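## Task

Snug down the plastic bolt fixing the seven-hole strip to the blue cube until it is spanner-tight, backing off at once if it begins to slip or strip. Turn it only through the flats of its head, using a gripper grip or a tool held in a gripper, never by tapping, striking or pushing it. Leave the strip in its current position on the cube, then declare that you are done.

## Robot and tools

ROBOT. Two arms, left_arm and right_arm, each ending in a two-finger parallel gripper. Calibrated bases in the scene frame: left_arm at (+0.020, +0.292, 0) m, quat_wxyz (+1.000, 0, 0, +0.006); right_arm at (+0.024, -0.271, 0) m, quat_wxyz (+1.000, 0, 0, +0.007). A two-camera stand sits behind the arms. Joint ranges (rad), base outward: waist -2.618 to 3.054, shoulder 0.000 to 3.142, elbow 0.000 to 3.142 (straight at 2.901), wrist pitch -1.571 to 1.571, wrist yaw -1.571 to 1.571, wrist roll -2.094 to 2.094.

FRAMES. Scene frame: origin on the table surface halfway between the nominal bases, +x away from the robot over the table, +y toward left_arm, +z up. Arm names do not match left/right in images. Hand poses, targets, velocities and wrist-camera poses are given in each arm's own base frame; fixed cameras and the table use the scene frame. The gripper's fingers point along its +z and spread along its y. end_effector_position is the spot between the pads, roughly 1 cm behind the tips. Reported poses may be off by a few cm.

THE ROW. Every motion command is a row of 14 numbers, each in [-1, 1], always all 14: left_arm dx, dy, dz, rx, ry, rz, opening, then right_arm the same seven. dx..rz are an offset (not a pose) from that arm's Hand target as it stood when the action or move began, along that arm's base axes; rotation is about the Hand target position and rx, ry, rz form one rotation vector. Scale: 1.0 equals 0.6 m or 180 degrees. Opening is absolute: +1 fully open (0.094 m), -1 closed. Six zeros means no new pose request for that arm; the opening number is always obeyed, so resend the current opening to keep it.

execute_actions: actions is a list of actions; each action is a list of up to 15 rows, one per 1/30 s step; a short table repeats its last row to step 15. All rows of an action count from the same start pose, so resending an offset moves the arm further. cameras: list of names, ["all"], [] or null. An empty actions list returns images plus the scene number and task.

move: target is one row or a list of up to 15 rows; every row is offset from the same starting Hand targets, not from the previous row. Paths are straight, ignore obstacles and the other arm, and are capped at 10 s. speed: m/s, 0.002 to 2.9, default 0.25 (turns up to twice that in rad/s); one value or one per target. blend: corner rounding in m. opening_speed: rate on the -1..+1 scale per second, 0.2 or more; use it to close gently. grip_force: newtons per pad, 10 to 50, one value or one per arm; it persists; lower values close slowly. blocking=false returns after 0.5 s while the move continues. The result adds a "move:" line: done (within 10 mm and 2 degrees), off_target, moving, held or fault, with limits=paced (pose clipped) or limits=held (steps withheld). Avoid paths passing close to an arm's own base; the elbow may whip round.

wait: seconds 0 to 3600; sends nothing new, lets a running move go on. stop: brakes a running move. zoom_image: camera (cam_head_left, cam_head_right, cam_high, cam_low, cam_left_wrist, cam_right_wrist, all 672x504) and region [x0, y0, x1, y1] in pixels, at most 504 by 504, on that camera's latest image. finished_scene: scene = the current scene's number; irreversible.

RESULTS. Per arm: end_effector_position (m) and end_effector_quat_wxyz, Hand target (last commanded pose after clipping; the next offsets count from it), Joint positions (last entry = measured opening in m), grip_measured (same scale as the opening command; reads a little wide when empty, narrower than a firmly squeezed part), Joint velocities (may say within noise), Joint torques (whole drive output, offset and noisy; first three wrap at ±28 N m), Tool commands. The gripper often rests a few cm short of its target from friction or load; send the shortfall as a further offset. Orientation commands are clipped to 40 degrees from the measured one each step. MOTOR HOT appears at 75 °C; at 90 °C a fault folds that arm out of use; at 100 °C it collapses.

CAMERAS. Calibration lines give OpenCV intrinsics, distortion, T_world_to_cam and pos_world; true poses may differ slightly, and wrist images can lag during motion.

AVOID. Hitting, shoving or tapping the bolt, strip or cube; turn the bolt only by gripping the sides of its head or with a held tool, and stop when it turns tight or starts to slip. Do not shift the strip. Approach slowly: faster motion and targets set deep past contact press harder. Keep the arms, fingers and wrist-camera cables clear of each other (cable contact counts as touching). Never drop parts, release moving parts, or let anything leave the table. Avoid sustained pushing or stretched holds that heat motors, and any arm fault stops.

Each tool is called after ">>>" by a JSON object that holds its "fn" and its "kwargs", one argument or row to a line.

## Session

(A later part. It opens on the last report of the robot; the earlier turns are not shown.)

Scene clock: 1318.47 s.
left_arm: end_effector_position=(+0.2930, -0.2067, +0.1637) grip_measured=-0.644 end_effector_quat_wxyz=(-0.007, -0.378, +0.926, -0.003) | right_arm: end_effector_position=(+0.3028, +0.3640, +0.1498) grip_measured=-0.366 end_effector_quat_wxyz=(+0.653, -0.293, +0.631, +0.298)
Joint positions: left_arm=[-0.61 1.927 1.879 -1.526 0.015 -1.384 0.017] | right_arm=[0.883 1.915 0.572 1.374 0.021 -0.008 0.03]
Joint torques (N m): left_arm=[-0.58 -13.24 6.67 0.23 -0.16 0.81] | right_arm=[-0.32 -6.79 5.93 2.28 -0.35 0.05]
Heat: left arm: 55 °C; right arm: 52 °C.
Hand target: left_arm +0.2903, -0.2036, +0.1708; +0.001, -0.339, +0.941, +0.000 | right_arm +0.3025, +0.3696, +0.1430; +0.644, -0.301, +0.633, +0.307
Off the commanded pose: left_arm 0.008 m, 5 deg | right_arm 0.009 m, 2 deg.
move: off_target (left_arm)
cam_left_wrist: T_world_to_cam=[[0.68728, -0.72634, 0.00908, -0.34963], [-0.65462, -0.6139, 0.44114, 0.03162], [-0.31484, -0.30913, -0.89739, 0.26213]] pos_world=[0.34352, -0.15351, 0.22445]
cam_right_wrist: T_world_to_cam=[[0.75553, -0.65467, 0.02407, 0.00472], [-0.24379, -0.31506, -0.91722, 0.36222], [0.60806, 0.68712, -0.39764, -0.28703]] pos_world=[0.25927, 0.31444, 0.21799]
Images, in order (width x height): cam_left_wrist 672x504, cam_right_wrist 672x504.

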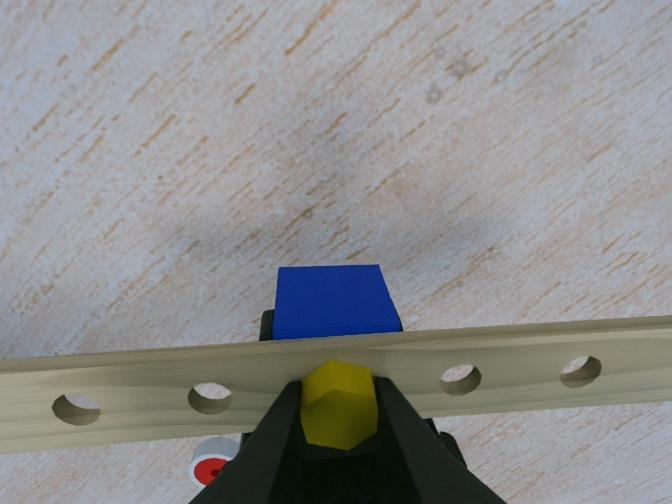

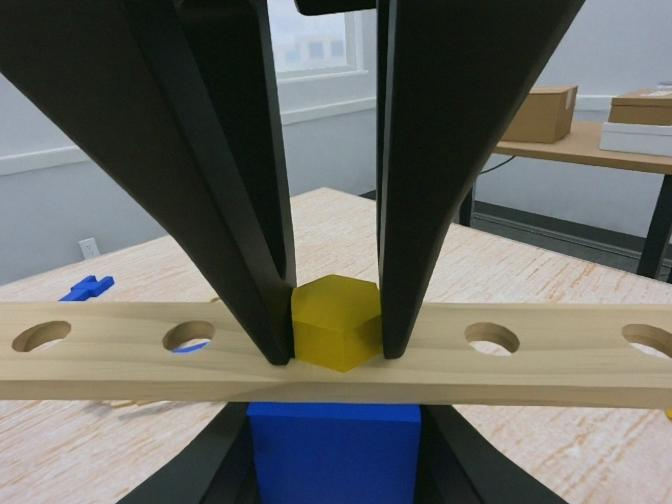

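>>> {"fn": "move", "kwargs": {
  "target": [0,0,0,0,0,0.07,-0.42,0,0,0,0,0,0,-0.56],
  "speed": 0.1,
  "cameras": ["cam_right_wrist","cam_left_wrist"]
}}

>>> {"fn": "zoom_image", "kwargs": {
  "camera": "cam_left_wrist",
  "region": [240, 304, 440, 504]
}}

>>> {"fn": "zoom_image", "kwargs": {
  "camera": "cam_right_wrist",
  "region": [250, 230, 430, 420]
}}

Scene clock: 1432.17 s.
left_arm: end_effector_position=(+0.2922, -0.2058, +0.1637) grip_measured=-0.422 end_effector_quat_wxyz=(-0.008, -0.437, +0.900, +0.000) | right_arm: end_effector_position=(+0.2991, +0.3671, +0.1498) grip_measured=-0.366 end_effector_quat_wxyz=(+0.649, -0.300, +0.628, +0.308)
Joint positions: left_arm=[-0.61 1.927 1.879 -1.531 0.013 -1.514 0.027] | right_arm=[0.883 1.915 0.572 1.374 -0.006 -0.002 0.03]
Joint torques (N m): left_arm=[-0.54 -13.19 6.67 0.28 -0.14 -0.13] | right_arm=[-0.32 -6.75 5.96 2.28 -0.05 0]
Heat: left arm: 54 °C; right arm: 51 °C.
Hand target: left_arm +0.2904, -0.2036, +0.1708; +0.002, -0.440, +0.898, +0.000 | right_arm +0.3025, +0.3696, +0.1430; +0.644, -0.301, +0.633, +0.307
Off the commanded pose: left_arm 0.008 m, 1 deg | right_arm 0.008 m, 1 deg.
move: done
cam_left_wrist: T_world_to_cam=[[0.77544, -0.63142, 0.00243, -0.35358], [-0.56785, -0.69568, 0.43997, -0.01038], [-0.27611, -0.34254, -0.89801, 0.24403]] pos_world=[0.33567, -0.14688, 0.22457]
cam_right_wrist: T_world_to_cam=[[0.77312, -0.63396, 0.01956, -0.00258], [-0.23833, -0.31895, -0.91732, 0.36207], [0.58778, 0.70454, -0.39768, -0.28715]] pos_world=[0.25707, 0.31616, 0.21799]
Images, in order (width x height): cam_left_wrist 672x504, cam_right_wrist 672x504.

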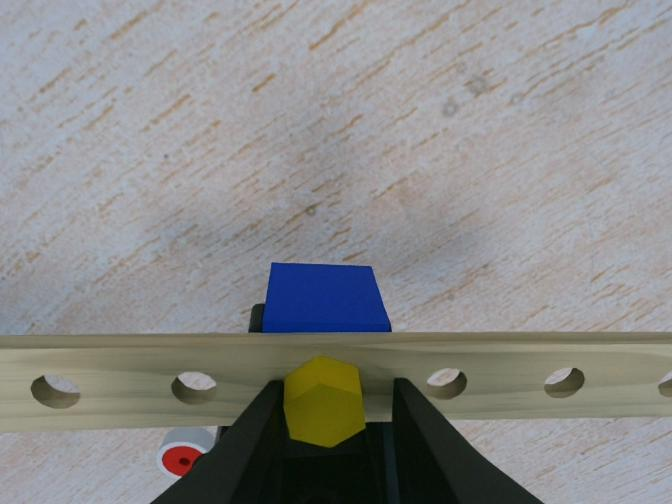

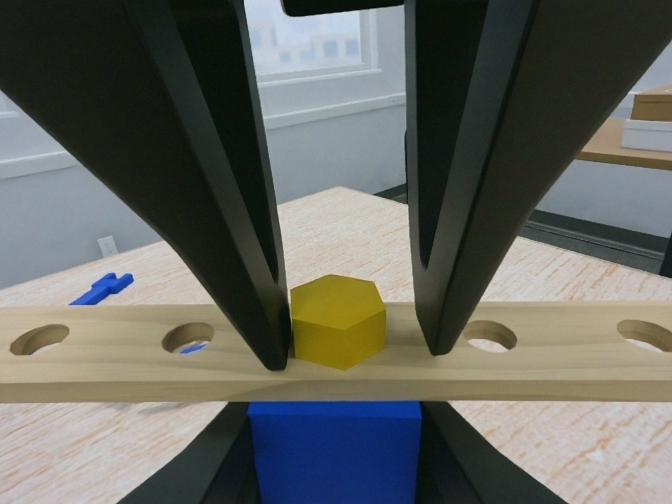

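Scaled by 2.520 from the camera's image (finer frame: 960x720).

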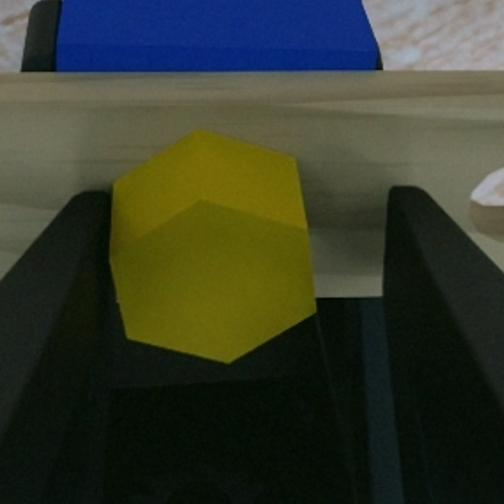

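Scaled by 2.653 from the camera's image (finer frame: 960x720).

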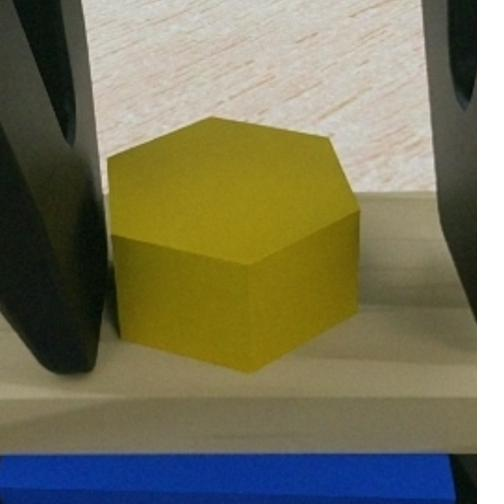

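>>> {"fn": "move", "kwargs": {
  "target": [-0.0015,0.0125,-0.001,0,0,0.04,-0.42,0,0,0,0,0,0,-0.56],
  "speed": 0.1,
  "cameras": ["cam_right_wrist","cam_left_wrist"]
}}

>>> {"fn": "zoom_image", "kwargs": {
  "camera": "cam_left_wrist",
  "region": [240, 304, 440, 504]
}}

Scene clock: 1461.13 s.
left_arm: end_effector_position=(+0.2903, -0.2028, +0.1598) grip_measured=-0.422 end_effector_quat_wxyz=(-0.011, -0.487, +0.873, +0.008) | right_arm: end_effector_position=(+0.2989, +0.3674, +0.1465) grip_measured=-0.366 end_effector_quat_wxyz=(+0.645, -0.302, +0.631, +0.307)
Joint positions: left_arm=[-0.606 1.927 1.863 -1.531 0.013 -1.624 0.027] | right_arm=[0.883 1.919 0.572 1.369 -0.008 -0.002 0.03]
Joint torques (N m): left_arm=[0.58 -15.41 5.18 0.34 -0.13 -0.13] | right_arm=[-0.35 -7.12 5.97 2.34 -0.02 0]
Heat: left arm: 54 °C; right arm: 51 °C.
Hand target: left_arm +0.2895, -0.1961, +0.1702; +0.002, -0.495, +0.869, +0.000 | right_arm +0.3025, +0.3696, +0.1431; +0.644, -0.301, +0.633, +0.307
Off the commanded pose: left_arm 0.012 m, 2 deg | right_arm 0.005 m, 0 deg.
move: off_target (left_arm)
cam_left_wrist: T_world_to_cam=[[0.84199, -0.53929, -0.015, -0.34814], [-0.47914, -0.76028, 0.43863, -0.04629], [-0.24795, -0.36213, -0.89854, 0.22895]] pos_world=[0.32772, -0.14003, 0.2208]
cam_right_wrist: T_world_to_cam=[[0.77449, -0.63228, 0.0196, -0.00322], [-0.24317, -0.32618, -0.9135, 0.36266], [0.58398, 0.70273, -0.40637, -0.2856]] pos_world=[0.25747, 0.31695, 0.21529]
Images, in order (width x height): cam_left_wrist 672x504, cam_right_wrist 672x504.

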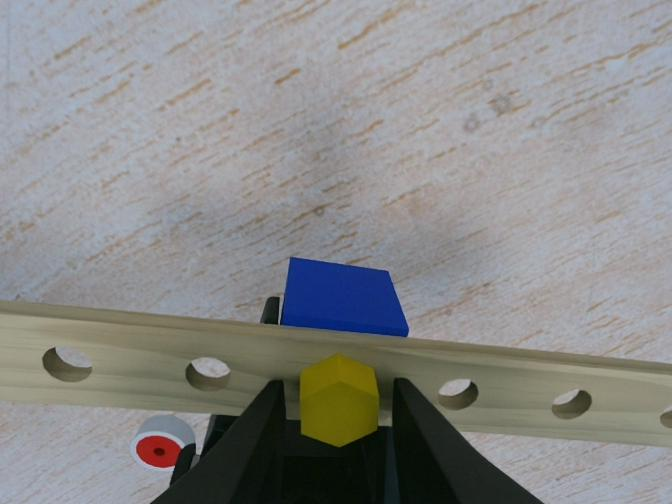

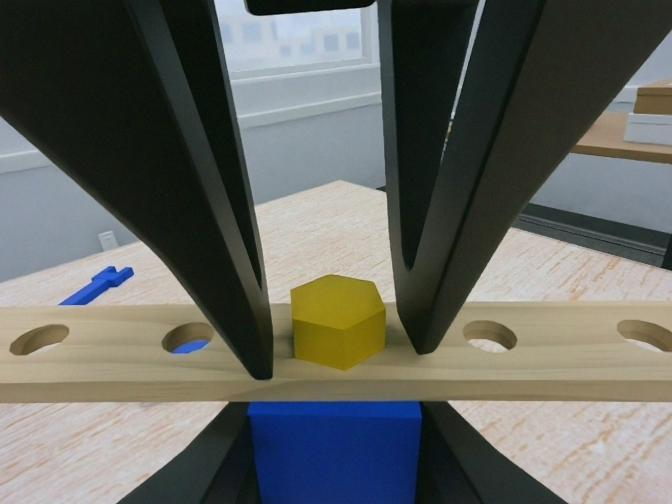

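Scaled by 2.520 from the camera's image (finer frame: 960x720).

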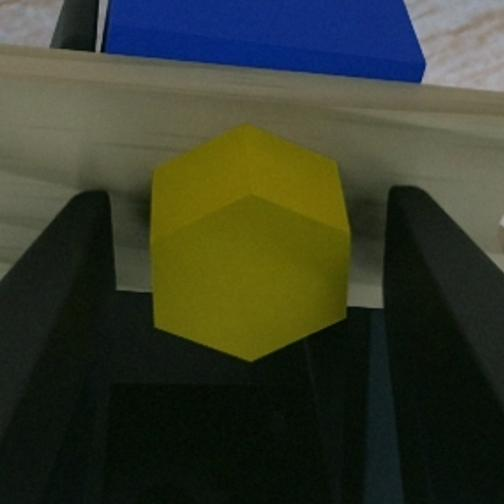

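>>> {"fn": "move", "kwargs": {
  "target": [0.005,0.0067,0.003,0,0,0.0,-0.42,0,0,0,0,0,0,-0.56],
  "speed": 0.1,
  "cameras": ["cam_left_wrist"]
}}

>>> {"fn": "zoom_image", "kwargs": {
  "camera": "cam_left_wrist",
  "region": [240, 304, 440, 504]
}}

Scene clock: 1472.30 s.
left_arm: end_effector_position=(+0.2931, -0.1988, +0.1598) grip_measured=-0.422 end_effector_quat_wxyz=(-0.011, -0.494, +0.870, +0.008) | right_arm: end_effector_position=(+0.2989, +0.3674, +0.1465) grip_measured=-0.366 end_effector_quat_wxyz=(+0.645, -0.302, +0.631, +0.307)
Joint positions: left_arm=[-0.592 1.927 1.863 -1.531 0.013 -1.624 0.027] | right_arm=[0.883 1.919 0.572 1.369 -0.008 -0.002 0.03]
Joint torques (N m): left_arm=[0.75 -15.16 6.16 0.27 -0.14 0.03] | right_arm=[-0.32 -7.13 5.96 2.34 -0.02 0]
Heat: left arm: 56 °C; right arm: 49 °C.
Hand target: left_arm +0.2925, -0.1921, +0.1720; +0.002, -0.495, +0.869, +0.000 | right_arm +0.3025, +0.3696, +0.1431; +0.644, -0.301, +0.633, +0.307
Off the commanded pose: left_arm 0.014 m, 2 deg | right_arm 0.005 m, 0 deg.
move: off_target (left_arm)
cam_left_wrist: T_world_to_cam=[[0.84969, -0.52707, -0.01497, -0.34807], [-0.46822, -0.76726, 0.43828, -0.04646], [-0.24249, -0.36539, -0.89872, 0.22893]] pos_world=[0.32951, -0.13545, 0.2209]

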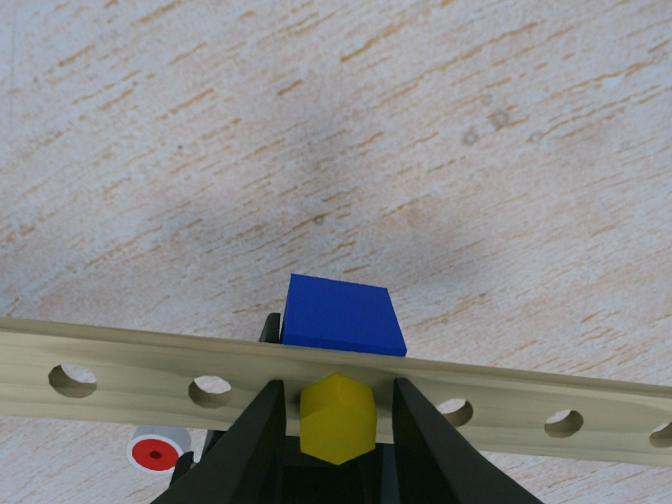

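Scaled by 2.520 from the camera's image (finer frame: 960x720).

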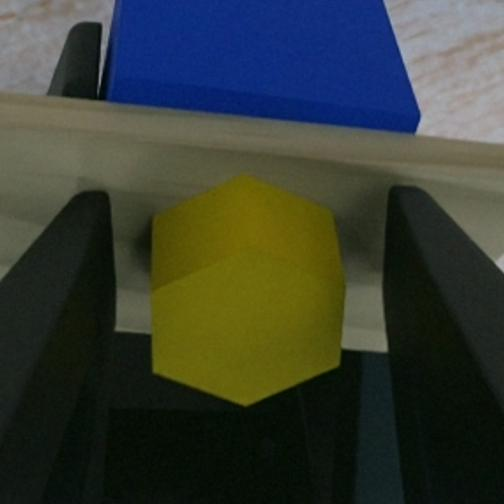

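>>> {"fn": "move", "kwargs": {
  "target": [0,0,0,0,0,0,-0.9,0,0,0,0,0,0,-0.6],
  "opening_speed": 0.5
}}

>>> {"fn": "move", "kwargs": {
  "target": [0,0,0,0,0,-0.0333,-0.9,0,0,0,0,0,0,-0.6],
  "speed": 0.1
}}

>>> {"fn": "move", "kwargs": {
  "target": [0,0,0,0,0,-0.0222,-0.9,0,0,0,0,0,0,-0.6],
  "speed": 0.1
}}

>>> {"fn": "move", "kwargs": {
  "target": [0,0,0,0,0,-0.0222,-0.9,0,0,0,0,0,0,-0.6],
  "speed": 0.1,
  "cameras": ["cam_left_wrist"]
}}

>>> {"fn": "zoom_image", "kwargs": {
  "camera": "cam_left_wrist",
  "region": [240, 304, 440, 504]
}}

Scene clock: 1482.27 s.
left_arm: end_effector_position=(+0.2929, -0.1986, +0.1598) grip_measured=-0.644 end_effector_quat_wxyz=(-0.011, -0.494, +0.870, +0.008) | right_arm: end_effector_position=(+0.2989, +0.3675, +0.1465) grip_measured=-0.366 end_effector_quat_wxyz=(+0.645, -0.302, +0.631, +0.307)
Joint positions: left_arm=[-0.592 1.927 1.863 -1.532 0.013 -1.624 0.017] | right_arm=[0.883 1.919 0.572 1.369 -0.008 -0.002 0.03]
Joint torques (N m): left_arm=[0.58 -15.15 6.15 0.27 -0.13 0.02] | right_arm=[-0.36 -7.13 5.97 2.33 -0.03 -0.01]
Heat: left arm: 57 °C; right arm: 49 °C.
Hand target: left_arm +0.2924, -0.1922, +0.1720; +0.002, -0.495, +0.869, +0.000 | right_arm +0.3025, +0.3696, +0.1431; +0.644, -0.301, +0.633, +0.307
Off the commanded pose: left_arm 0.014 m, 2 deg | right_arm 0.005 m, 0 deg.
move: done

Scene clock: 1483.33 s.
left_arm: end_effector_position=(+0.2930, -0.1987, +0.1598) grip_measured=-0.645 end_effector_quat_wxyz=(-0.011, -0.467, +0.884, +0.008) | right_arm: end_effector_position=(+0.2995, +0.3670, +0.1465) grip_measured=-0.366 end_effector_quat_wxyz=(+0.646, -0.301, +0.632, +0.306)
Joint positions: left_arm=[-0.592 1.927 1.863 -1.531 0.013 -1.564 0.017] | right_arm=[0.883 1.919 0.572 1.369 -0.004 -0.002 0.03]
Joint velocities: left_arm=[within noise] | right_arm=[-0.002 0.012 0.012 0.183 -0.037 -0.007 0]
Joint torques (N m): left_arm=[0.55 -15.13 6.22 0.28 -0.15 0.49] | right_arm=[-0.38 -7.13 5.97 2.33 -0.06 0]
Heat: left arm: 57 °C; right arm: 49 °C.
Hand target: left_arm +0.2924, -0.1921, +0.1720; +0.002, -0.449, +0.893, +0.000 | right_arm +0.3025, +0.3696, +0.1432; +0.644, -0.301, +0.633, +0.307
Off the commanded pose: left_arm 0.014 m, 3 deg | right_arm 0.005 m, 0 deg.
move: off_target (left_arm)

Scene clock: 1484.33 s.
left_arm: end_effector_position=(+0.2943, -0.1999, +0.1597) grip_measured=-0.645 end_effector_quat_wxyz=(-0.011, -0.445, +0.895, +0.004) | right_arm: end_effector_position=(+0.3008, +0.3659, +0.1464) grip_measured=-0.366 end_effector_quat_wxyz=(+0.648, -0.299, +0.633, +0.302)
Joint positions: left_arm=[-0.592 1.927 1.863 -1.524 0.015 -1.515 0.017] | right_arm=[0.883 1.919 0.572 1.369 0.006 -0.005 0.03]
Joint velocities: left_arm=[within noise] | right_arm=[-0.017 -0.012 0.012 0.007 -0.051 -0.154 0.001]
Joint torques (N m): left_arm=[0.53 -15.1 6.23 0.19 -0.16 0.63] | right_arm=[-0.36 -7.16 5.97 2.35 -0.18 0.03]
Heat: left arm: 57 °C; right arm: 49 °C.
Hand target: left_arm +0.2924, -0.1922, +0.1720; +0.001, -0.418, +0.909, +0.000 | right_arm +0.3025, +0.3696, +0.1431; +0.644, -0.301, +0.633, +0.307
Off the commanded pose: left_arm 0.015 m, 4 deg | right_arm 0.005 m, 1 deg.
move: off_target (left_arm)

Scene clock: 1485.37 s.
left_arm: end_effector_position=(+0.2949, -0.2004, +0.1597) grip_measured=-0.645 end_effector_quat_wxyz=(-0.010, -0.417, +0.909, +0.002) | right_arm: end_effector_position=(+0.3013, +0.3655, +0.1463) grip_measured=-0.366 end_effector_quat_wxyz=(+0.649, -0.298, +0.633, +0.300)
Joint positions: left_arm=[-0.592 1.927 1.863 -1.521 0.015 -1.452 0.017] | right_arm=[0.883 1.919 0.572 1.368 0.01 -0.008 0.03]
Joint torques (N m): left_arm=[0.54 -15.12 6.22 0.18 -0.16 0.79] | right_arm=[-0.35 -7.1 5.97 2.34 -0.21 0.05]
Heat: left arm: 57 °C; right arm: 49 °C.
Hand target: left_arm +0.2924, -0.1922, +0.1720; +0.001, -0.386, +0.923, +0.000 | right_arm +0.3025, +0.3696, +0.1431; +0.644, -0.301, +0.633, +0.307
Off the commanded pose: left_arm 0.015 m, 4 deg | right_arm 0.005 m, 1 deg.
move: off_target (left_arm)
cam_left_wrist: T_world_to_cam=[[0.74679, -0.66506, -0.00284, -0.34975], [-0.59537, -0.67043, 0.44277, 0.00934], [-0.29637, -0.32897, -0.89663, 0.2515]] pos_world=[0.34129, -0.14361, 0.22038]

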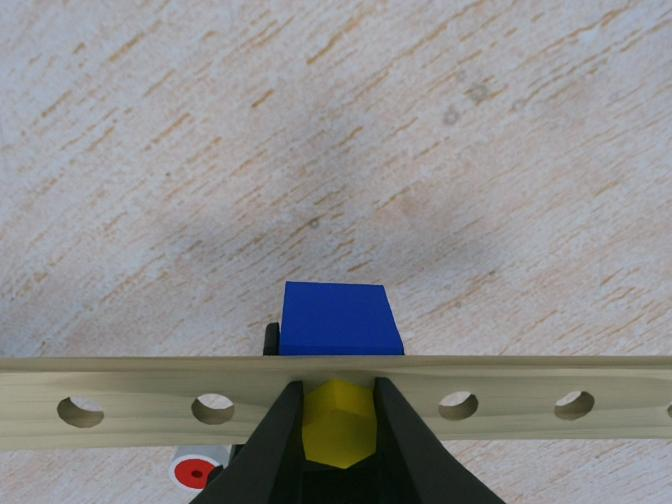

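Scaled by 2.520 from the camera's image (finer frame: 960x720).

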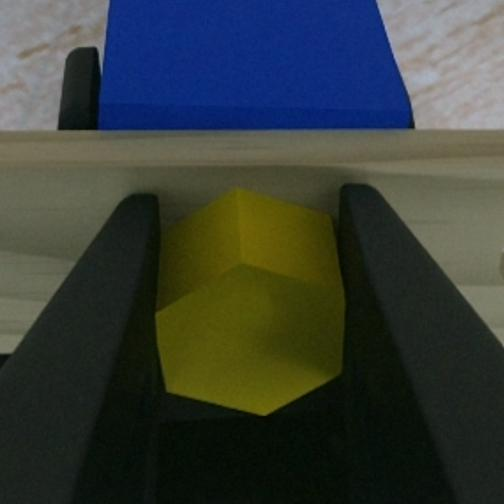

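>>> {"fn": "move", "kwargs": {
  "target": [
    [0,0,0,0,0,0.01,-0.3,0,0,0,0,0,0,-0.6],
    [0,0,0.12,0,0,0,-0.3,0,0,0,0,0,0,-0.6],
    [-0.0857,0.58,0.08,0,0,-0.067,-0.3,0,0,0,0,0,0,-0.6]
  ],
  "speed": [0.1,0.15,0.3],
  "blend": [0,0.02,0],
  "cameras": ["cam_left_wrist","cam_right_wrist","cam_low"]
}}

Scene clock: 1548.00 s.
left_arm: end_effector_position=(+0.2369, +0.1526, +0.2119) grip_measured=-0.302 end_effector_quat_wxyz=(+0.036, -0.289, +0.956, +0.013) | right_arm: end_effector_position=(+0.2990, +0.3674, +0.1463) grip_measured=-0.366 end_effector_quat_wxyz=(+0.645, -0.302, +0.631, +0.307)
Joint positions: left_arm=[0.566 1.584 1.663 -1.574 -0.005 -0.022 0.033] | right_arm=[0.883 1.919 0.572 1.368 -0.007 -0.002 0.03]
Joint torques (N m): left_arm=[0.59 -7.41 9.35 0.54 0.06 0.16] | right_arm=[-0.32 -7.08 5.96 2.36 -0.03 0]
Heat: left arm: 58 °C; right arm: 47 °C.
Hand target: left_arm +0.2409, +0.1558, +0.2200; +0.001, -0.287, +0.958, -0.001 | right_arm +0.3025, +0.3696, +0.1431; +0.644, -0.301, +0.633, +0.307
Off the commanded pose: left_arm 0.010 m, 4 deg | right_arm 0.005 m, 0 deg.
joint sent to its limit (left arm) — joint 4 (wrist pitch), lower limit. The joint targets are off in orientation, not in position.
move: off_target (left_arm)
cam_left_wrist: T_world_to_cam=[[0.53987, -0.84174, 0.00486, 0.00291], [-0.78711, -0.50277, 0.35733, 0.22632], [-0.29833, -0.19673, -0.93397, 0.38549]] pos_world=[0.29157, 0.19208, 0.27915]
cam_right_wrist: T_world_to_cam=[[0.77422, -0.63261, 0.01956, -0.00312], [-0.24379, -0.3266, -0.91318, 0.36281], [0.58408, 0.70224, -0.40708, -0.28542]] pos_world=[0.25757, 0.31695, 0.21518]
Images, in order (width x height): cam_low 672x504, cam_left_wrist 672x504, cam_right_wrist 672x504.

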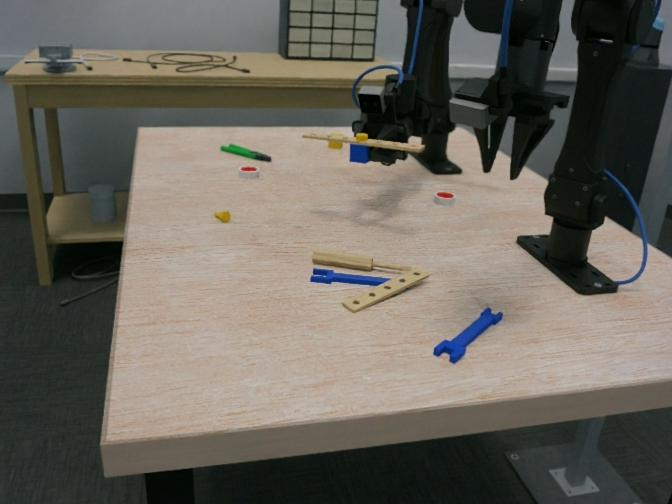

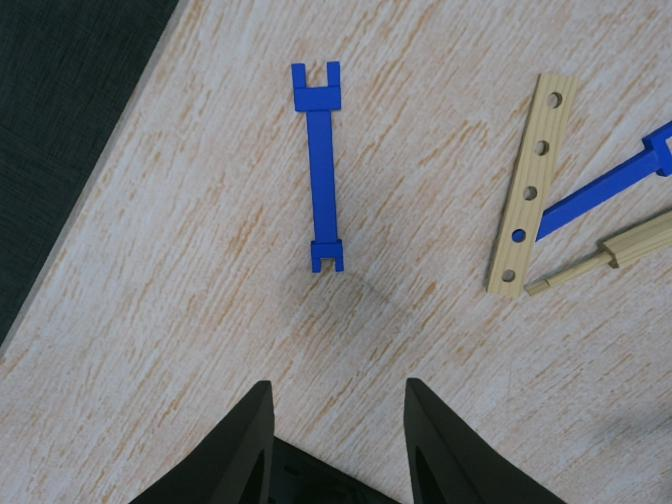

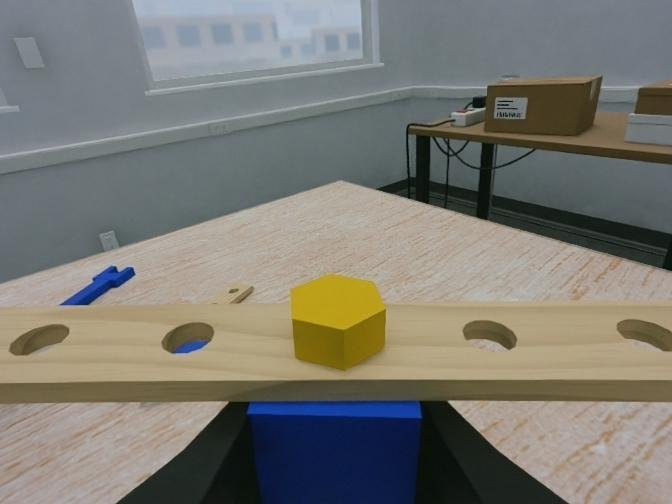

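>>> {"fn": "zoom_image", "kwargs": {
  "camera": "cam_left_wrist",
  "region": [240, 40, 400, 290]
}}

>>> {"fn": "zoom_image", "kwargs": {
  "camera": "cam_low",
  "region": [420, 290, 520, 380]
}}

>>> {"fn": "zoom_image", "kwargs": {
  "camera": "cam_right_wrist",
  "region": [250, 230, 430, 420]
}}

Scaled by 2.016 from the camera's image (finer frame: 960x720).

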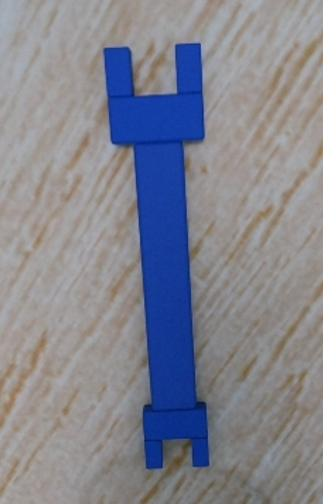

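Scaled by 5.040 from the camera's image (finer frame: 960x720).

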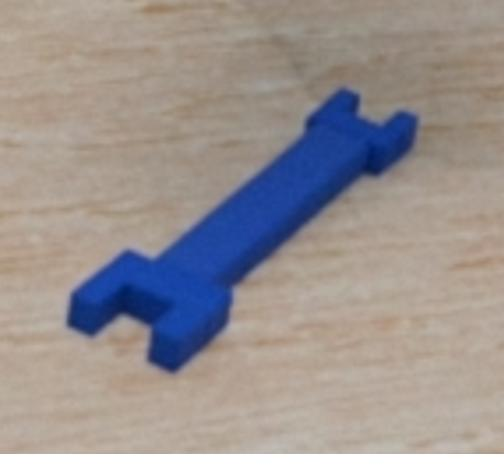

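Scaled by 2.653 from the camera's image (finer frame: 960x720).

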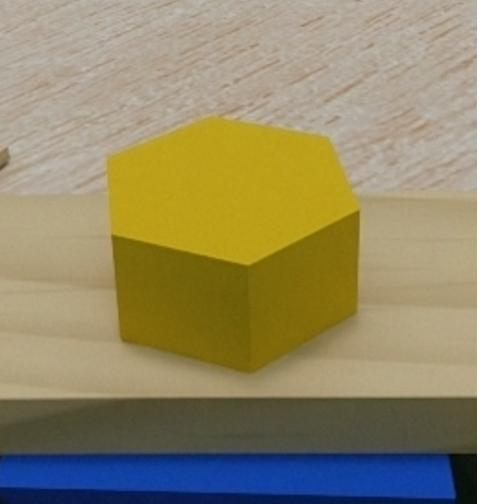

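>>> {"fn": "move", "kwargs": {
  "target": [0.14,-0.29,-0.03,0,0,0,-0.3,0,0,0,0,0,0,-0.6],
  "speed": 0.3,
  "cameras": ["cam_left_wrist"]
}}

Scene clock: 1589.83 s.
left_arm: end_effector_position=(+0.3186, -0.0170, +0.1959) grip_measured=-0.302 end_effector_quat_wxyz=(+0.012, -0.286, +0.958, -0.010) | right_arm: end_effector_position=(+0.2990, +0.3674, +0.1463) grip_measured=-0.366 end_effector_quat_wxyz=(+0.645, -0.302, +0.631, +0.307)
Joint positions: left_arm=[-0.05 1.758 1.792 -1.575 0.011 -0.63 0.033] | right_arm=[0.883 1.919 0.572 1.368 -0.007 -0.002 0.03]
Joint torques (N m): left_arm=[-0.75 -8.8 9.37 0.41 -0.09 -0.12] | right_arm=[-0.38 -7.13 5.97 2.36 -0.02 0.01]
Heat: left arm: 48 °C; right arm: 47 °C.
Hand target: left_arm +0.3249, -0.0181, +0.2020; +0.001, -0.287, +0.958, -0.001 | right_arm +0.3025, +0.3696, +0.1431; +0.644, -0.301, +0.633, +0.307
Off the commanded pose: left_arm 0.009 m, 2 deg | right_arm 0.005 m, 0 deg.
joint sent to its limit (left arm) — joint 4 (wrist pitch), lower limit. The joint targets are off in orientation, not in position.
move: done
cam_left_wrist: T_world_to_cam=[[0.53262, -0.84562, 0.03528, -0.18763], [-0.77914, -0.47361, 0.41065, 0.19866], [-0.33055, -0.24621, -0.91111, 0.36643]] pos_world=[0.37584, 0.02564, 0.2589]

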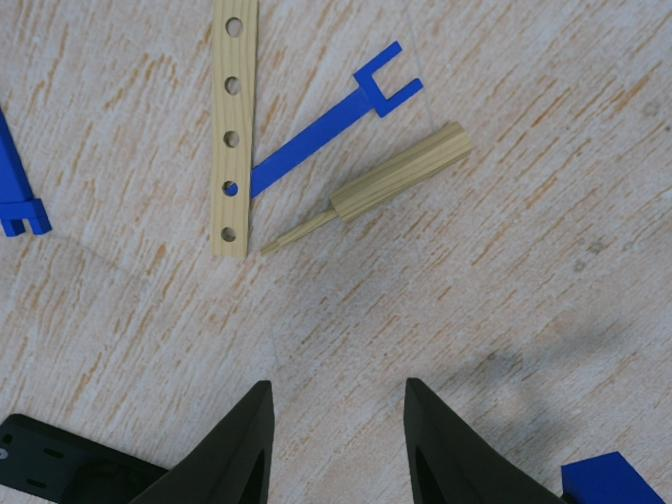

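>>> {"fn": "zoom_image", "kwargs": {
  "camera": "cam_left_wrist",
  "region": [200, 0, 500, 260]
}}

Scaled by 1.680 from the camera's image (finer frame: 960x720).

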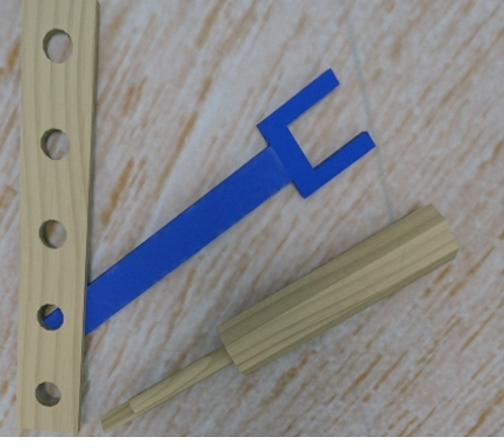

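>>> {"fn": "move", "kwargs": {
  "target": [0.0052,0.0527,-0.1783,0,0,-0.308,-0.3,0,0,0,0,0,0,-0.6],
  "speed": 0.25,
  "cameras": ["cam_left_wrist"]
}}

>>> {"fn": "zoom_image", "kwargs": {
  "camera": "cam_left_wrist",
  "region": [200, 200, 500, 504]
}}

Scene clock: 1633.23 s.
left_arm: end_effector_position=(+0.3274, +0.0110, +0.0985) grip_measured=-0.302 end_effector_quat_wxyz=(+0.001, +0.189, +0.982, -0.002) | right_arm: end_effector_position=(+0.2990, +0.3674, +0.1463) grip_measured=-0.366 end_effector_quat_wxyz=(+0.645, -0.302, +0.631, +0.307)
Joint positions: left_arm=[0.033 1.788 1.439 -1.221 0.005 0.413 0.033] | right_arm=[0.883 1.919 0.572 1.368 -0.007 -0.002 0.03]
Joint torques (N m): left_arm=[0.59 -9.91 5.6 0.49 -0.02 0.12] | right_arm=[-0.34 -7.13 5.97 2.35 -0.03 0]
Heat: left arm: 47 °C; right arm: 47 °C.
Hand target: left_arm +0.3281, +0.0134, +0.0950; +0.001, +0.192, +0.981, -0.001 | right_arm +0.3025, +0.3696, +0.1431; +0.644, -0.301, +0.633, +0.307
Off the commanded pose: left_arm 0.004 m, 0 deg | right_arm 0.005 m, 0 deg.
move: done
cam_left_wrist: T_world_to_cam=[[-0.38642, -0.92223, 0.01339, 0.13872], [-0.83259, 0.35503, 0.42514, 0.2656], [-0.39683, 0.15313, -0.90503, 0.30421]] pos_world=[0.39547, -0.01295, 0.16054]

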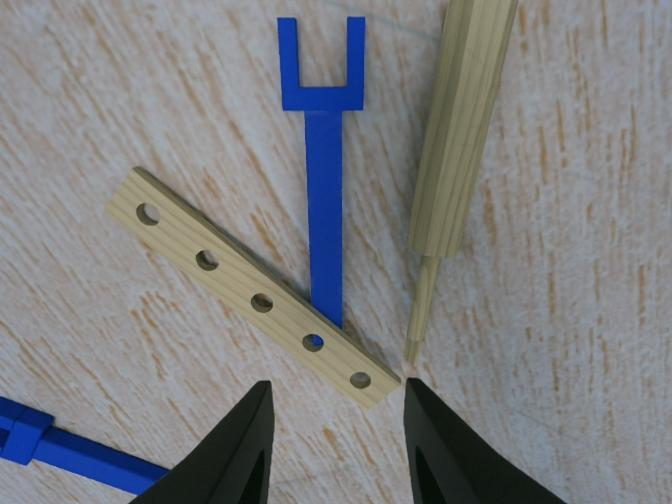

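Scaled by 1.658 from the camera's image (finer frame: 960x720).

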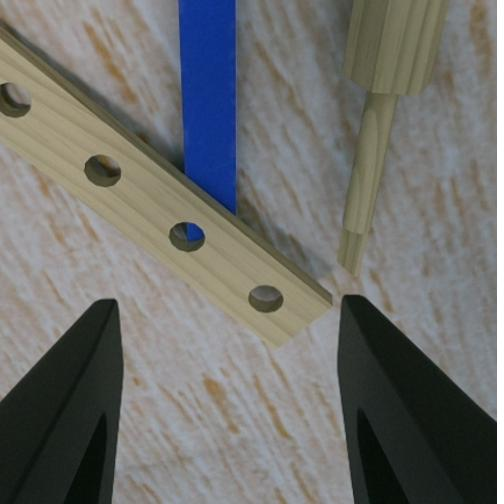

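>>> {"fn": "move", "kwargs": {
  "target": [0.0006,0.0075,-0.13,0,0,0.006,-0.3,0,0,0,0,0,0,-0.6],
  "speed": 0.15,
  "cameras": ["cam_left_wrist"]
}}

>>> {"fn": "zoom_image", "kwargs": {
  "camera": "cam_left_wrist",
  "region": [220, 250, 470, 500]
}}

Scene clock: 1667.43 s.
left_arm: end_effector_position=(+0.3287, +0.0156, +0.0214) grip_measured=-0.302 end_effector_quat_wxyz=(+0.002, +0.182, +0.983, -0.002) | right_arm: end_effector_position=(+0.2990, +0.3674, +0.1463) grip_measured=-0.366 end_effector_quat_wxyz=(+0.645, -0.302, +0.631, +0.307)
Joint positions: left_arm=[0.047 1.865 1.22 -0.923 0.005 0.414 0.033] | right_arm=[0.883 1.919 0.572 1.368 -0.007 -0.002 0.03]
Joint torques (N m): left_arm=[0.59 -10.13 5.16 0.53 -0.02 0.08] | right_arm=[-0.35 -7.1 5.98 2.34 -0.03 0]
Heat: left arm: 46 °C; right arm: 47 °C.
Hand target: left_arm +0.3285, +0.0180, +0.0171; +0.001, +0.183, +0.983, -0.001 | right_arm +0.3025, +0.3696, +0.1431; +0.644, -0.301, +0.633, +0.307
Off the commanded pose: left_arm 0.005 m, 0 deg | right_arm 0.005 m, 0 deg.
move: done
cam_left_wrist: T_world_to_cam=[[-0.37448, -0.92715, 0.01237, 0.14062], [-0.83807, 0.34415, 0.42332, 0.29986], [-0.39674, 0.14816, -0.90589, 0.23438]] pos_world=[0.39695, -0.00754, 0.08364]

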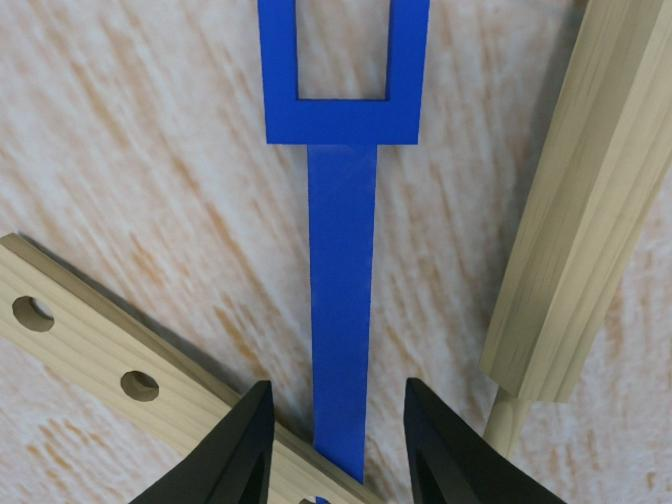

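Scaled by 2.016 from the camera's image (finer frame: 960x720).

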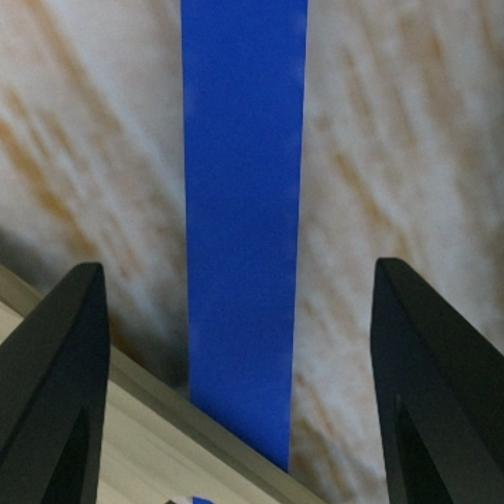

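>>> {"fn": "move", "kwargs": {
  "target": [0.0,-0.001,-0.0385,0,0,0.00,-0.3,0,0,0,0,0,0,-0.6],
  "speed": 0.05,
  "cameras": ["cam_left_wrist"]
}}

>>> {"fn": "zoom_image", "kwargs": {
  "camera": "cam_left_wrist",
  "region": [220, 250, 470, 500]
}}

Scene clock: 1686.70 s.
left_arm: end_effector_position=(+0.3263, +0.0155, +0.0053) grip_measured=-0.302 end_effector_quat_wxyz=(-0.002, +0.182, +0.983, -0.003) | right_arm: end_effector_position=(+0.2990, +0.3674, +0.1463) grip_measured=-0.366 end_effector_quat_wxyz=(+0.645, -0.302, +0.631, +0.307)
Joint positions: left_arm=[0.047 1.89 1.183 -0.869 0.005 0.414 0.033] | right_arm=[0.883 1.919 0.572 1.368 -0.007 -0.002 0.03]
Joint torques (N m): left_arm=[0.42 -8.88 4.11 0.86 -0.02 0.05] | right_arm=[-0.35 -7.13 5.97 2.34 -0.03 0]
Heat: left arm: 46 °C; right arm: 47 °C.
Hand target: left_arm +0.3283, +0.0174, -0.0062; +0.001, +0.182, +0.983, -0.001 | right_arm +0.3025, +0.3696, +0.1431; +0.644, -0.301, +0.633, +0.307
Off the commanded pose: left_arm 0.012 m, 0 deg | right_arm 0.005 m, 0 deg.
move: off_target (left_arm)
cam_left_wrist: T_world_to_cam=[[-0.37432, -0.92717, 0.01571, 0.13976], [-0.83472, 0.34428, 0.42978, 0.30363], [-0.40389, 0.14776, -0.9028, 0.22124]] pos_world=[0.39512, -0.00765, 0.06704]

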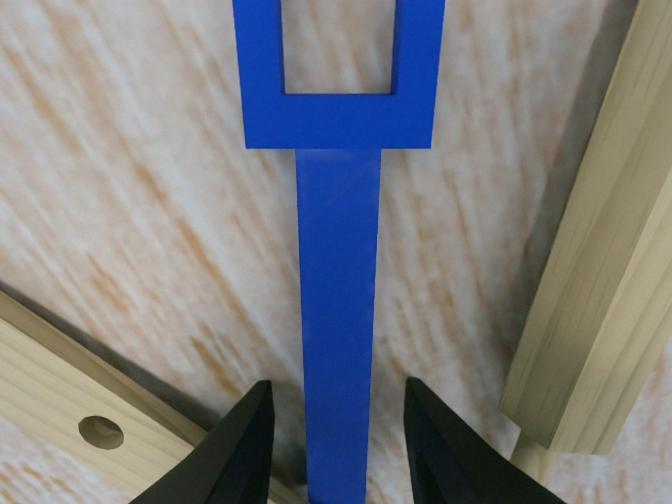

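Scaled by 2.016 from the camera's image (finer frame: 960x720).

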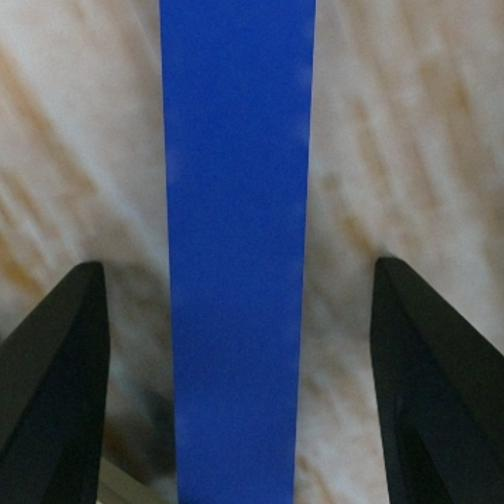

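>>> {"fn": "move", "kwargs": {
  "target": [
    [0,0,0.0162,0,0,0,-0.3,0,0,0,0,0,0,-0.6],
    [0,0,0.0162,0,0,0,-0.9,0,0,0,0,0,0,-0.6]
  ],
  "speed": 0.05
}}

>>> {"fn": "move", "kwargs": {
  "target": [
    [0.001,0,0.005,0,0,0,-0.9,0,0,0,0,0,0,-0.6],
    [0.11,-0.0418,0.01,0,0,0,-0.9,0,0,0,0,0,0,-0.6],
    [0.09,-0.05,0.2,0,0,0,-0.9,0,0,0,0,0,0,-0.6]
  ],
  "speed": [0.05,0.1,0.15],
  "cameras": ["cam_left_wrist","cam_low"]
}}

>>> {"fn": "zoom_image", "kwargs": {
  "camera": "cam_left_wrist",
  "region": [220, 250, 470, 500]
}}

Scene clock: 1706.90 s.
left_arm: end_effector_position=(+0.3260, +0.0155, +0.0053) grip_measured=-0.715 end_effector_quat_wxyz=(-0.002, +0.182, +0.983, -0.003) | right_arm: end_effector_position=(+0.2990, +0.3674, +0.1463) grip_measured=-0.366 end_effector_quat_wxyz=(+0.645, -0.302, +0.631, +0.307)
Joint positions: left_arm=[0.047 1.89 1.183 -0.87 0.005 0.414 0.013] | right_arm=[0.883 1.919 0.572 1.368 -0.007 -0.002 0.03]
Joint torques (N m): left_arm=[0.42 -10.33 5.79 0.52 -0.02 0.05] | right_arm=[-0.35 -7.12 5.96 2.35 -0.03 0.01]
Heat: left arm: 44 °C; right arm: 47 °C.
Hand target: left_arm +0.3283, +0.0174, +0.0035; +0.001, +0.182, +0.983, -0.001 | right_arm +0.3025, +0.3696, +0.1431; +0.644, -0.301, +0.633, +0.307
Off the commanded pose: left_arm 0.003 m, 0 deg | right_arm 0.005 m, 0 deg.
move: done

Scene clock: 1710.17 s.
left_arm: end_effector_position=(+0.3755, -0.0102, +0.1060) grip_measured=-0.715 end_effector_quat_wxyz=(-0.024, +0.184, +0.983, -0.006) | right_arm: end_effector_position=(+0.2990, +0.3674, +0.1463) grip_measured=-0.366 end_effector_quat_wxyz=(+0.645, -0.302, +0.631, +0.307)
Joint positions: left_arm=[-0.028 2.026 1.788 -1.383 0.004 0.342 0.013] | right_arm=[0.883 1.919 0.572 1.368 -0.007 -0.002 0.03]
Joint torques (N m): left_arm=[-0.57 -15.2 9.66 0.24 -0.02 -0.1] | right_arm=[-0.35 -7.12 5.98 2.35 -0.03 0.01]
Heat: left arm: 45 °C; right arm: 47 °C.
Hand target: left_arm +0.3823, -0.0125, +0.1237; +0.001, +0.182, +0.983, -0.001 | right_arm +0.3025, +0.3696, +0.1431; +0.644, -0.301, +0.633, +0.307
Off the commanded pose: left_arm 0.019 m, 3 deg | right_arm 0.005 m, 0 deg.
move: off_target (left_arm)
cam_left_wrist: T_world_to_cam=[[-0.37609, -0.92607, 0.03093, 0.13185], [-0.81332, 0.34593, 0.4678, 0.29821], [-0.44391, 0.15078, -0.88329, 0.34871]] pos_world=[0.44693, -0.03364, 0.16443]
Images, in order (width x height): cam_low 672x504, cam_left_wrist 672x504.

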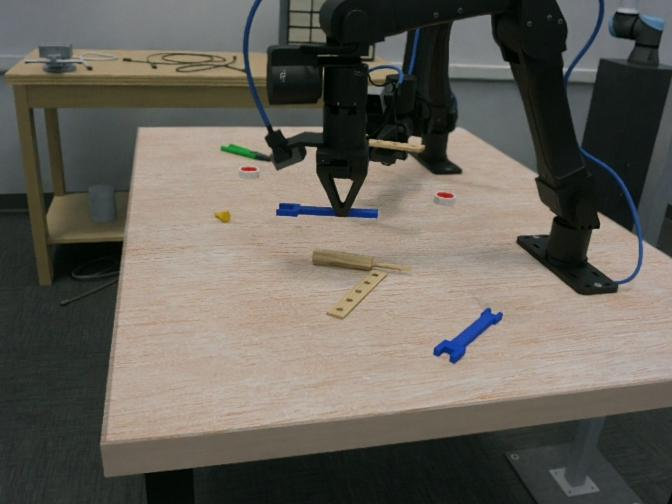

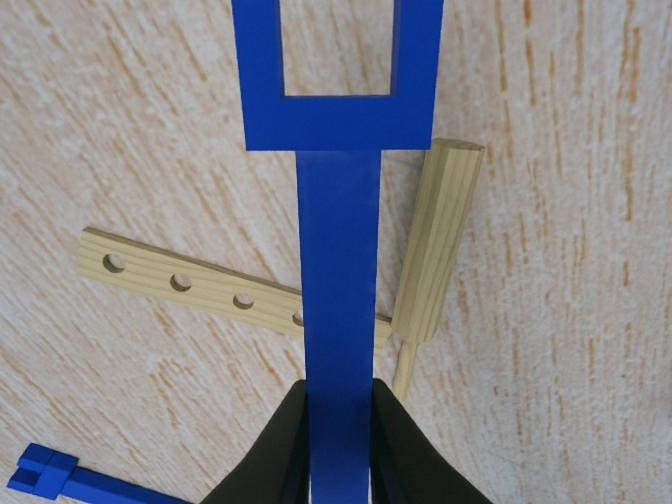

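Scaled by 2.016 from the camera's image (finer frame: 960x720).

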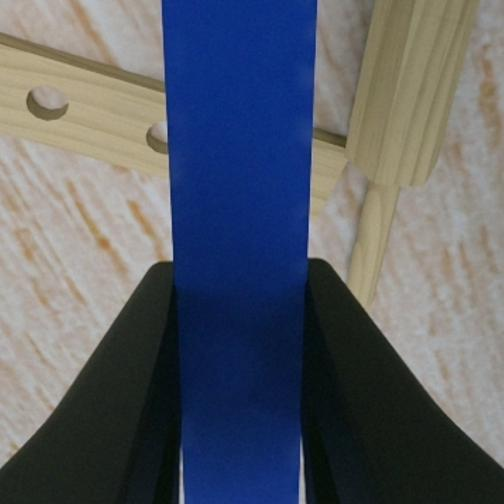

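>>> {"fn": "move", "kwargs": {
  "target": [
    [-0.05,-0.02,0.12,0,0,-0.05,-0.9,0,0,0,0,0,0,-0.6],
    [-0.2415,-0.1437,0.1188,0,0,-0.221,-0.9,0,0,0,0,0,0,-0.6]
  ],
  "speed": 0.15,
  "blend": 0.03,
  "cameras": ["cam_left_wrist","cam_right_wrist"]
}}

Scene clock: 1749.27 s.
left_arm: end_effector_position=(+0.2430, -0.0995, +0.1892) grip_measured=-0.715 end_effector_quat_wxyz=(-0.006, +0.498, +0.867, -0.003) | right_arm: end_effector_position=(+0.2990, +0.3674, +0.1463) grip_measured=-0.366 end_effector_quat_wxyz=(+0.645, -0.302, +0.631, +0.307)
Joint positions: left_arm=[-0.39 1.571 1.56 -1.571 0.004 0.653 0.013] | right_arm=[0.883 1.919 0.572 1.368 -0.007 -0.002 0.03]
Joint torques (N m): left_arm=[-0.58 -10.5 5.38 0.3 -0.01 0.11] | right_arm=[-0.36 -7.12 5.96 2.34 -0.03 0.01]
Heat: left arm: 50 °C; right arm: 47 °C.
Hand target: left_arm +0.2375, -0.0987, +0.1949; +0.000, +0.506, +0.863, -0.001 | right_arm +0.3025, +0.3696, +0.1431; +0.644, -0.301, +0.633, +0.307
Off the commanded pose: left_arm 0.008 m, 1 deg | right_arm 0.005 m, 0 deg.
joint sent to its limit (left arm) — joint 4 (wrist pitch), lower limit. The joint targets still meet the commanded pose.
move: done
cam_left_wrist: T_world_to_cam=[[-0.87198, -0.48912, 0.02044, 0.1627], [-0.43304, 0.79014, 0.43377, 0.14067], [-0.22831, 0.36938, -0.90079, 0.34955]] pos_world=[0.2826, -0.16068, 0.25053]
cam_right_wrist: T_world_to_cam=[[0.77422, -0.63261, 0.01956, -0.00312], [-0.24379, -0.3266, -0.91318, 0.36281], [0.58408, 0.70224, -0.40708, -0.28542]] pos_world=[0.25757, 0.31695, 0.21518]

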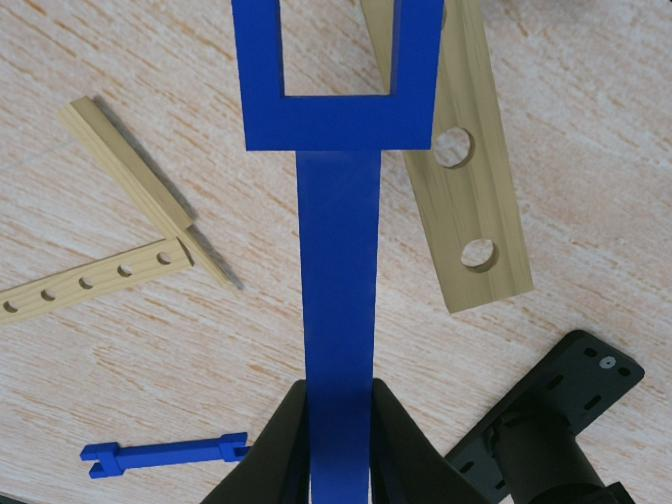

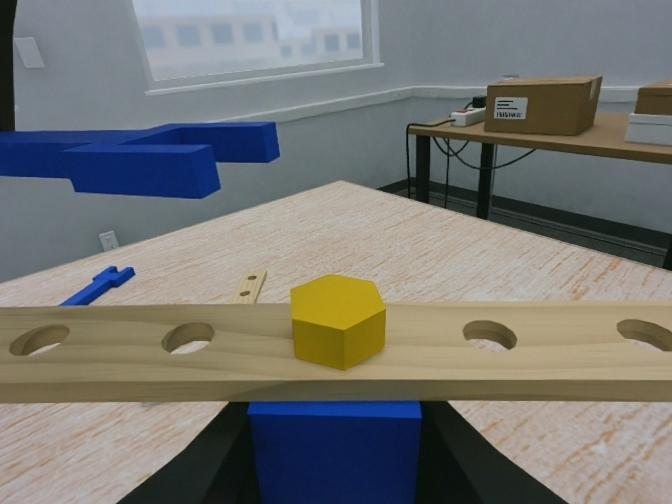

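>>> {"fn": "zoom_image", "kwargs": {
  "camera": "cam_right_wrist",
  "region": [50, 100, 400, 400]
}}

Scaled by 1.440 from the camera's image (finer frame: 960x720).

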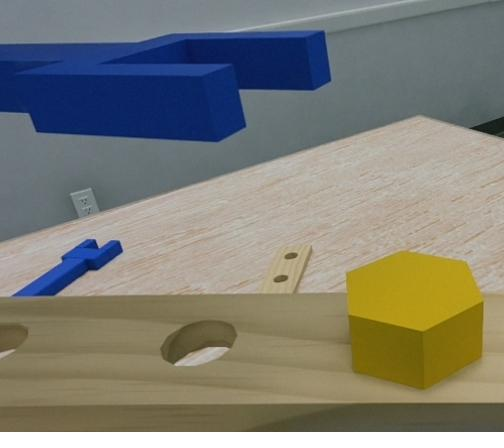

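>>> {"fn": "move", "kwargs": {
  "target": [-0.0075,-0.006,-0.0567,0,0,0,-0.9,0,0,0,0,0,0,-0.6],
  "speed": 0.08,
  "cameras": ["cam_left_wrist","cam_right_wrist"]
}}

>>> {"fn": "zoom_image", "kwargs": {
  "camera": "cam_right_wrist",
  "region": [50, 150, 400, 420]
}}

Scene clock: 1868.50 s.
left_arm: end_effector_position=(+0.2343, -0.1014, +0.1571) grip_measured=-0.715 end_effector_quat_wxyz=(-0.013, +0.507, +0.862, -0.004) | right_arm: end_effector_position=(+0.2991, +0.3675, +0.1415) grip_measured=-0.366 end_effector_quat_wxyz=(+0.640, -0.305, +0.636, +0.304)
Joint positions: left_arm=[-0.409 1.538 1.397 -1.458 0.004 0.653 0.013] | right_arm=[0.883 1.923 0.572 1.356 -0.007 -0.003 0.03]
Joint torques (N m): left_arm=[-0.61 -9.98 5.31 0.51 -0.01 -0.09] | right_arm=[-0.34 -7.45 5.96 2.48 -0.02 0]
Heat: left arm: 44 °C; right arm: 48 °C.
Hand target: left_arm +0.2330, -0.1024, +0.1610; +0.001, +0.506, +0.862, -0.001 | right_arm +0.3025, +0.3696, +0.1431; +0.644, -0.301, +0.633, +0.307
Off the commanded pose: left_arm 0.004 m, 2 deg | right_arm 0.004 m, 1 deg.
move: done
cam_left_wrist: T_world_to_cam=[[-0.88119, -0.47184, 0.02957, 0.1573], [-0.41131, 0.79598, 0.44411, 0.14612], [-0.23308, 0.37919, -0.89548, 0.32068]] pos_world=[0.27346, -0.16369, 0.21762]
cam_right_wrist: T_world_to_cam=[[0.77445, -0.63232, 0.01991, -0.00318], [-0.25299, -0.3384, -0.90635, 0.36452], [0.57984, 0.69689, -0.42205, -0.28211]] pos_world=[0.25826, 0.31795, 0.21138]

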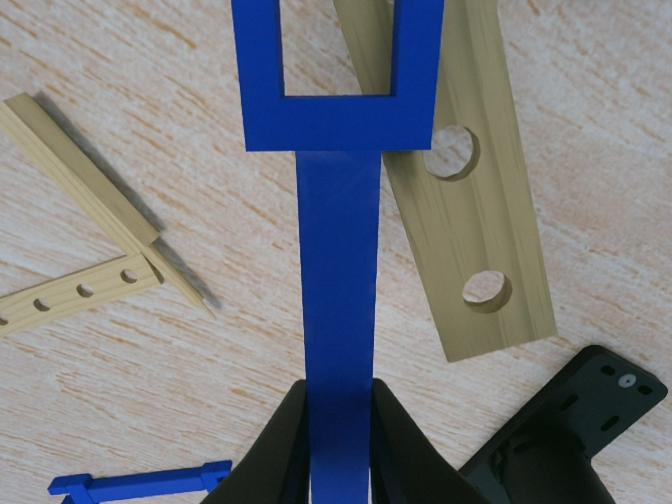

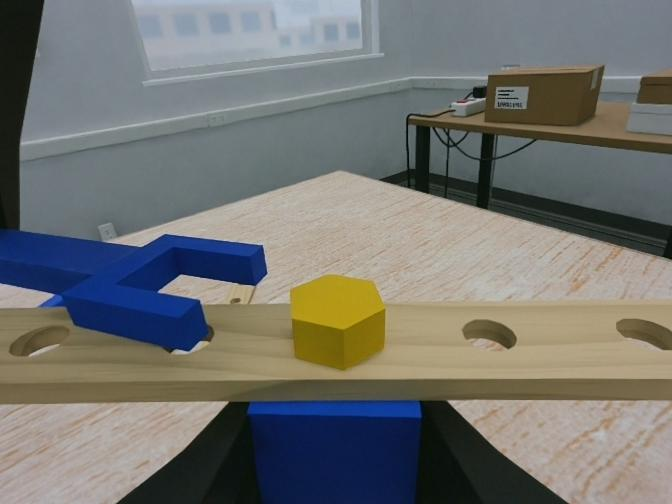

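Scaled by 1.440 from the camera's image (finer frame: 960x720).

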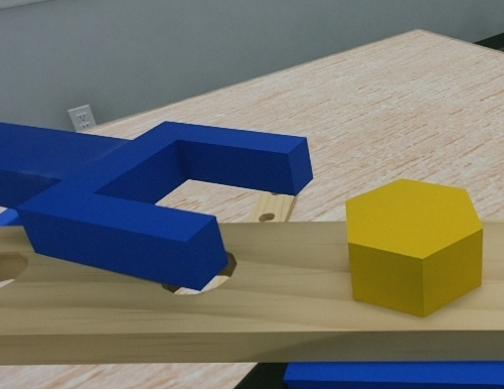

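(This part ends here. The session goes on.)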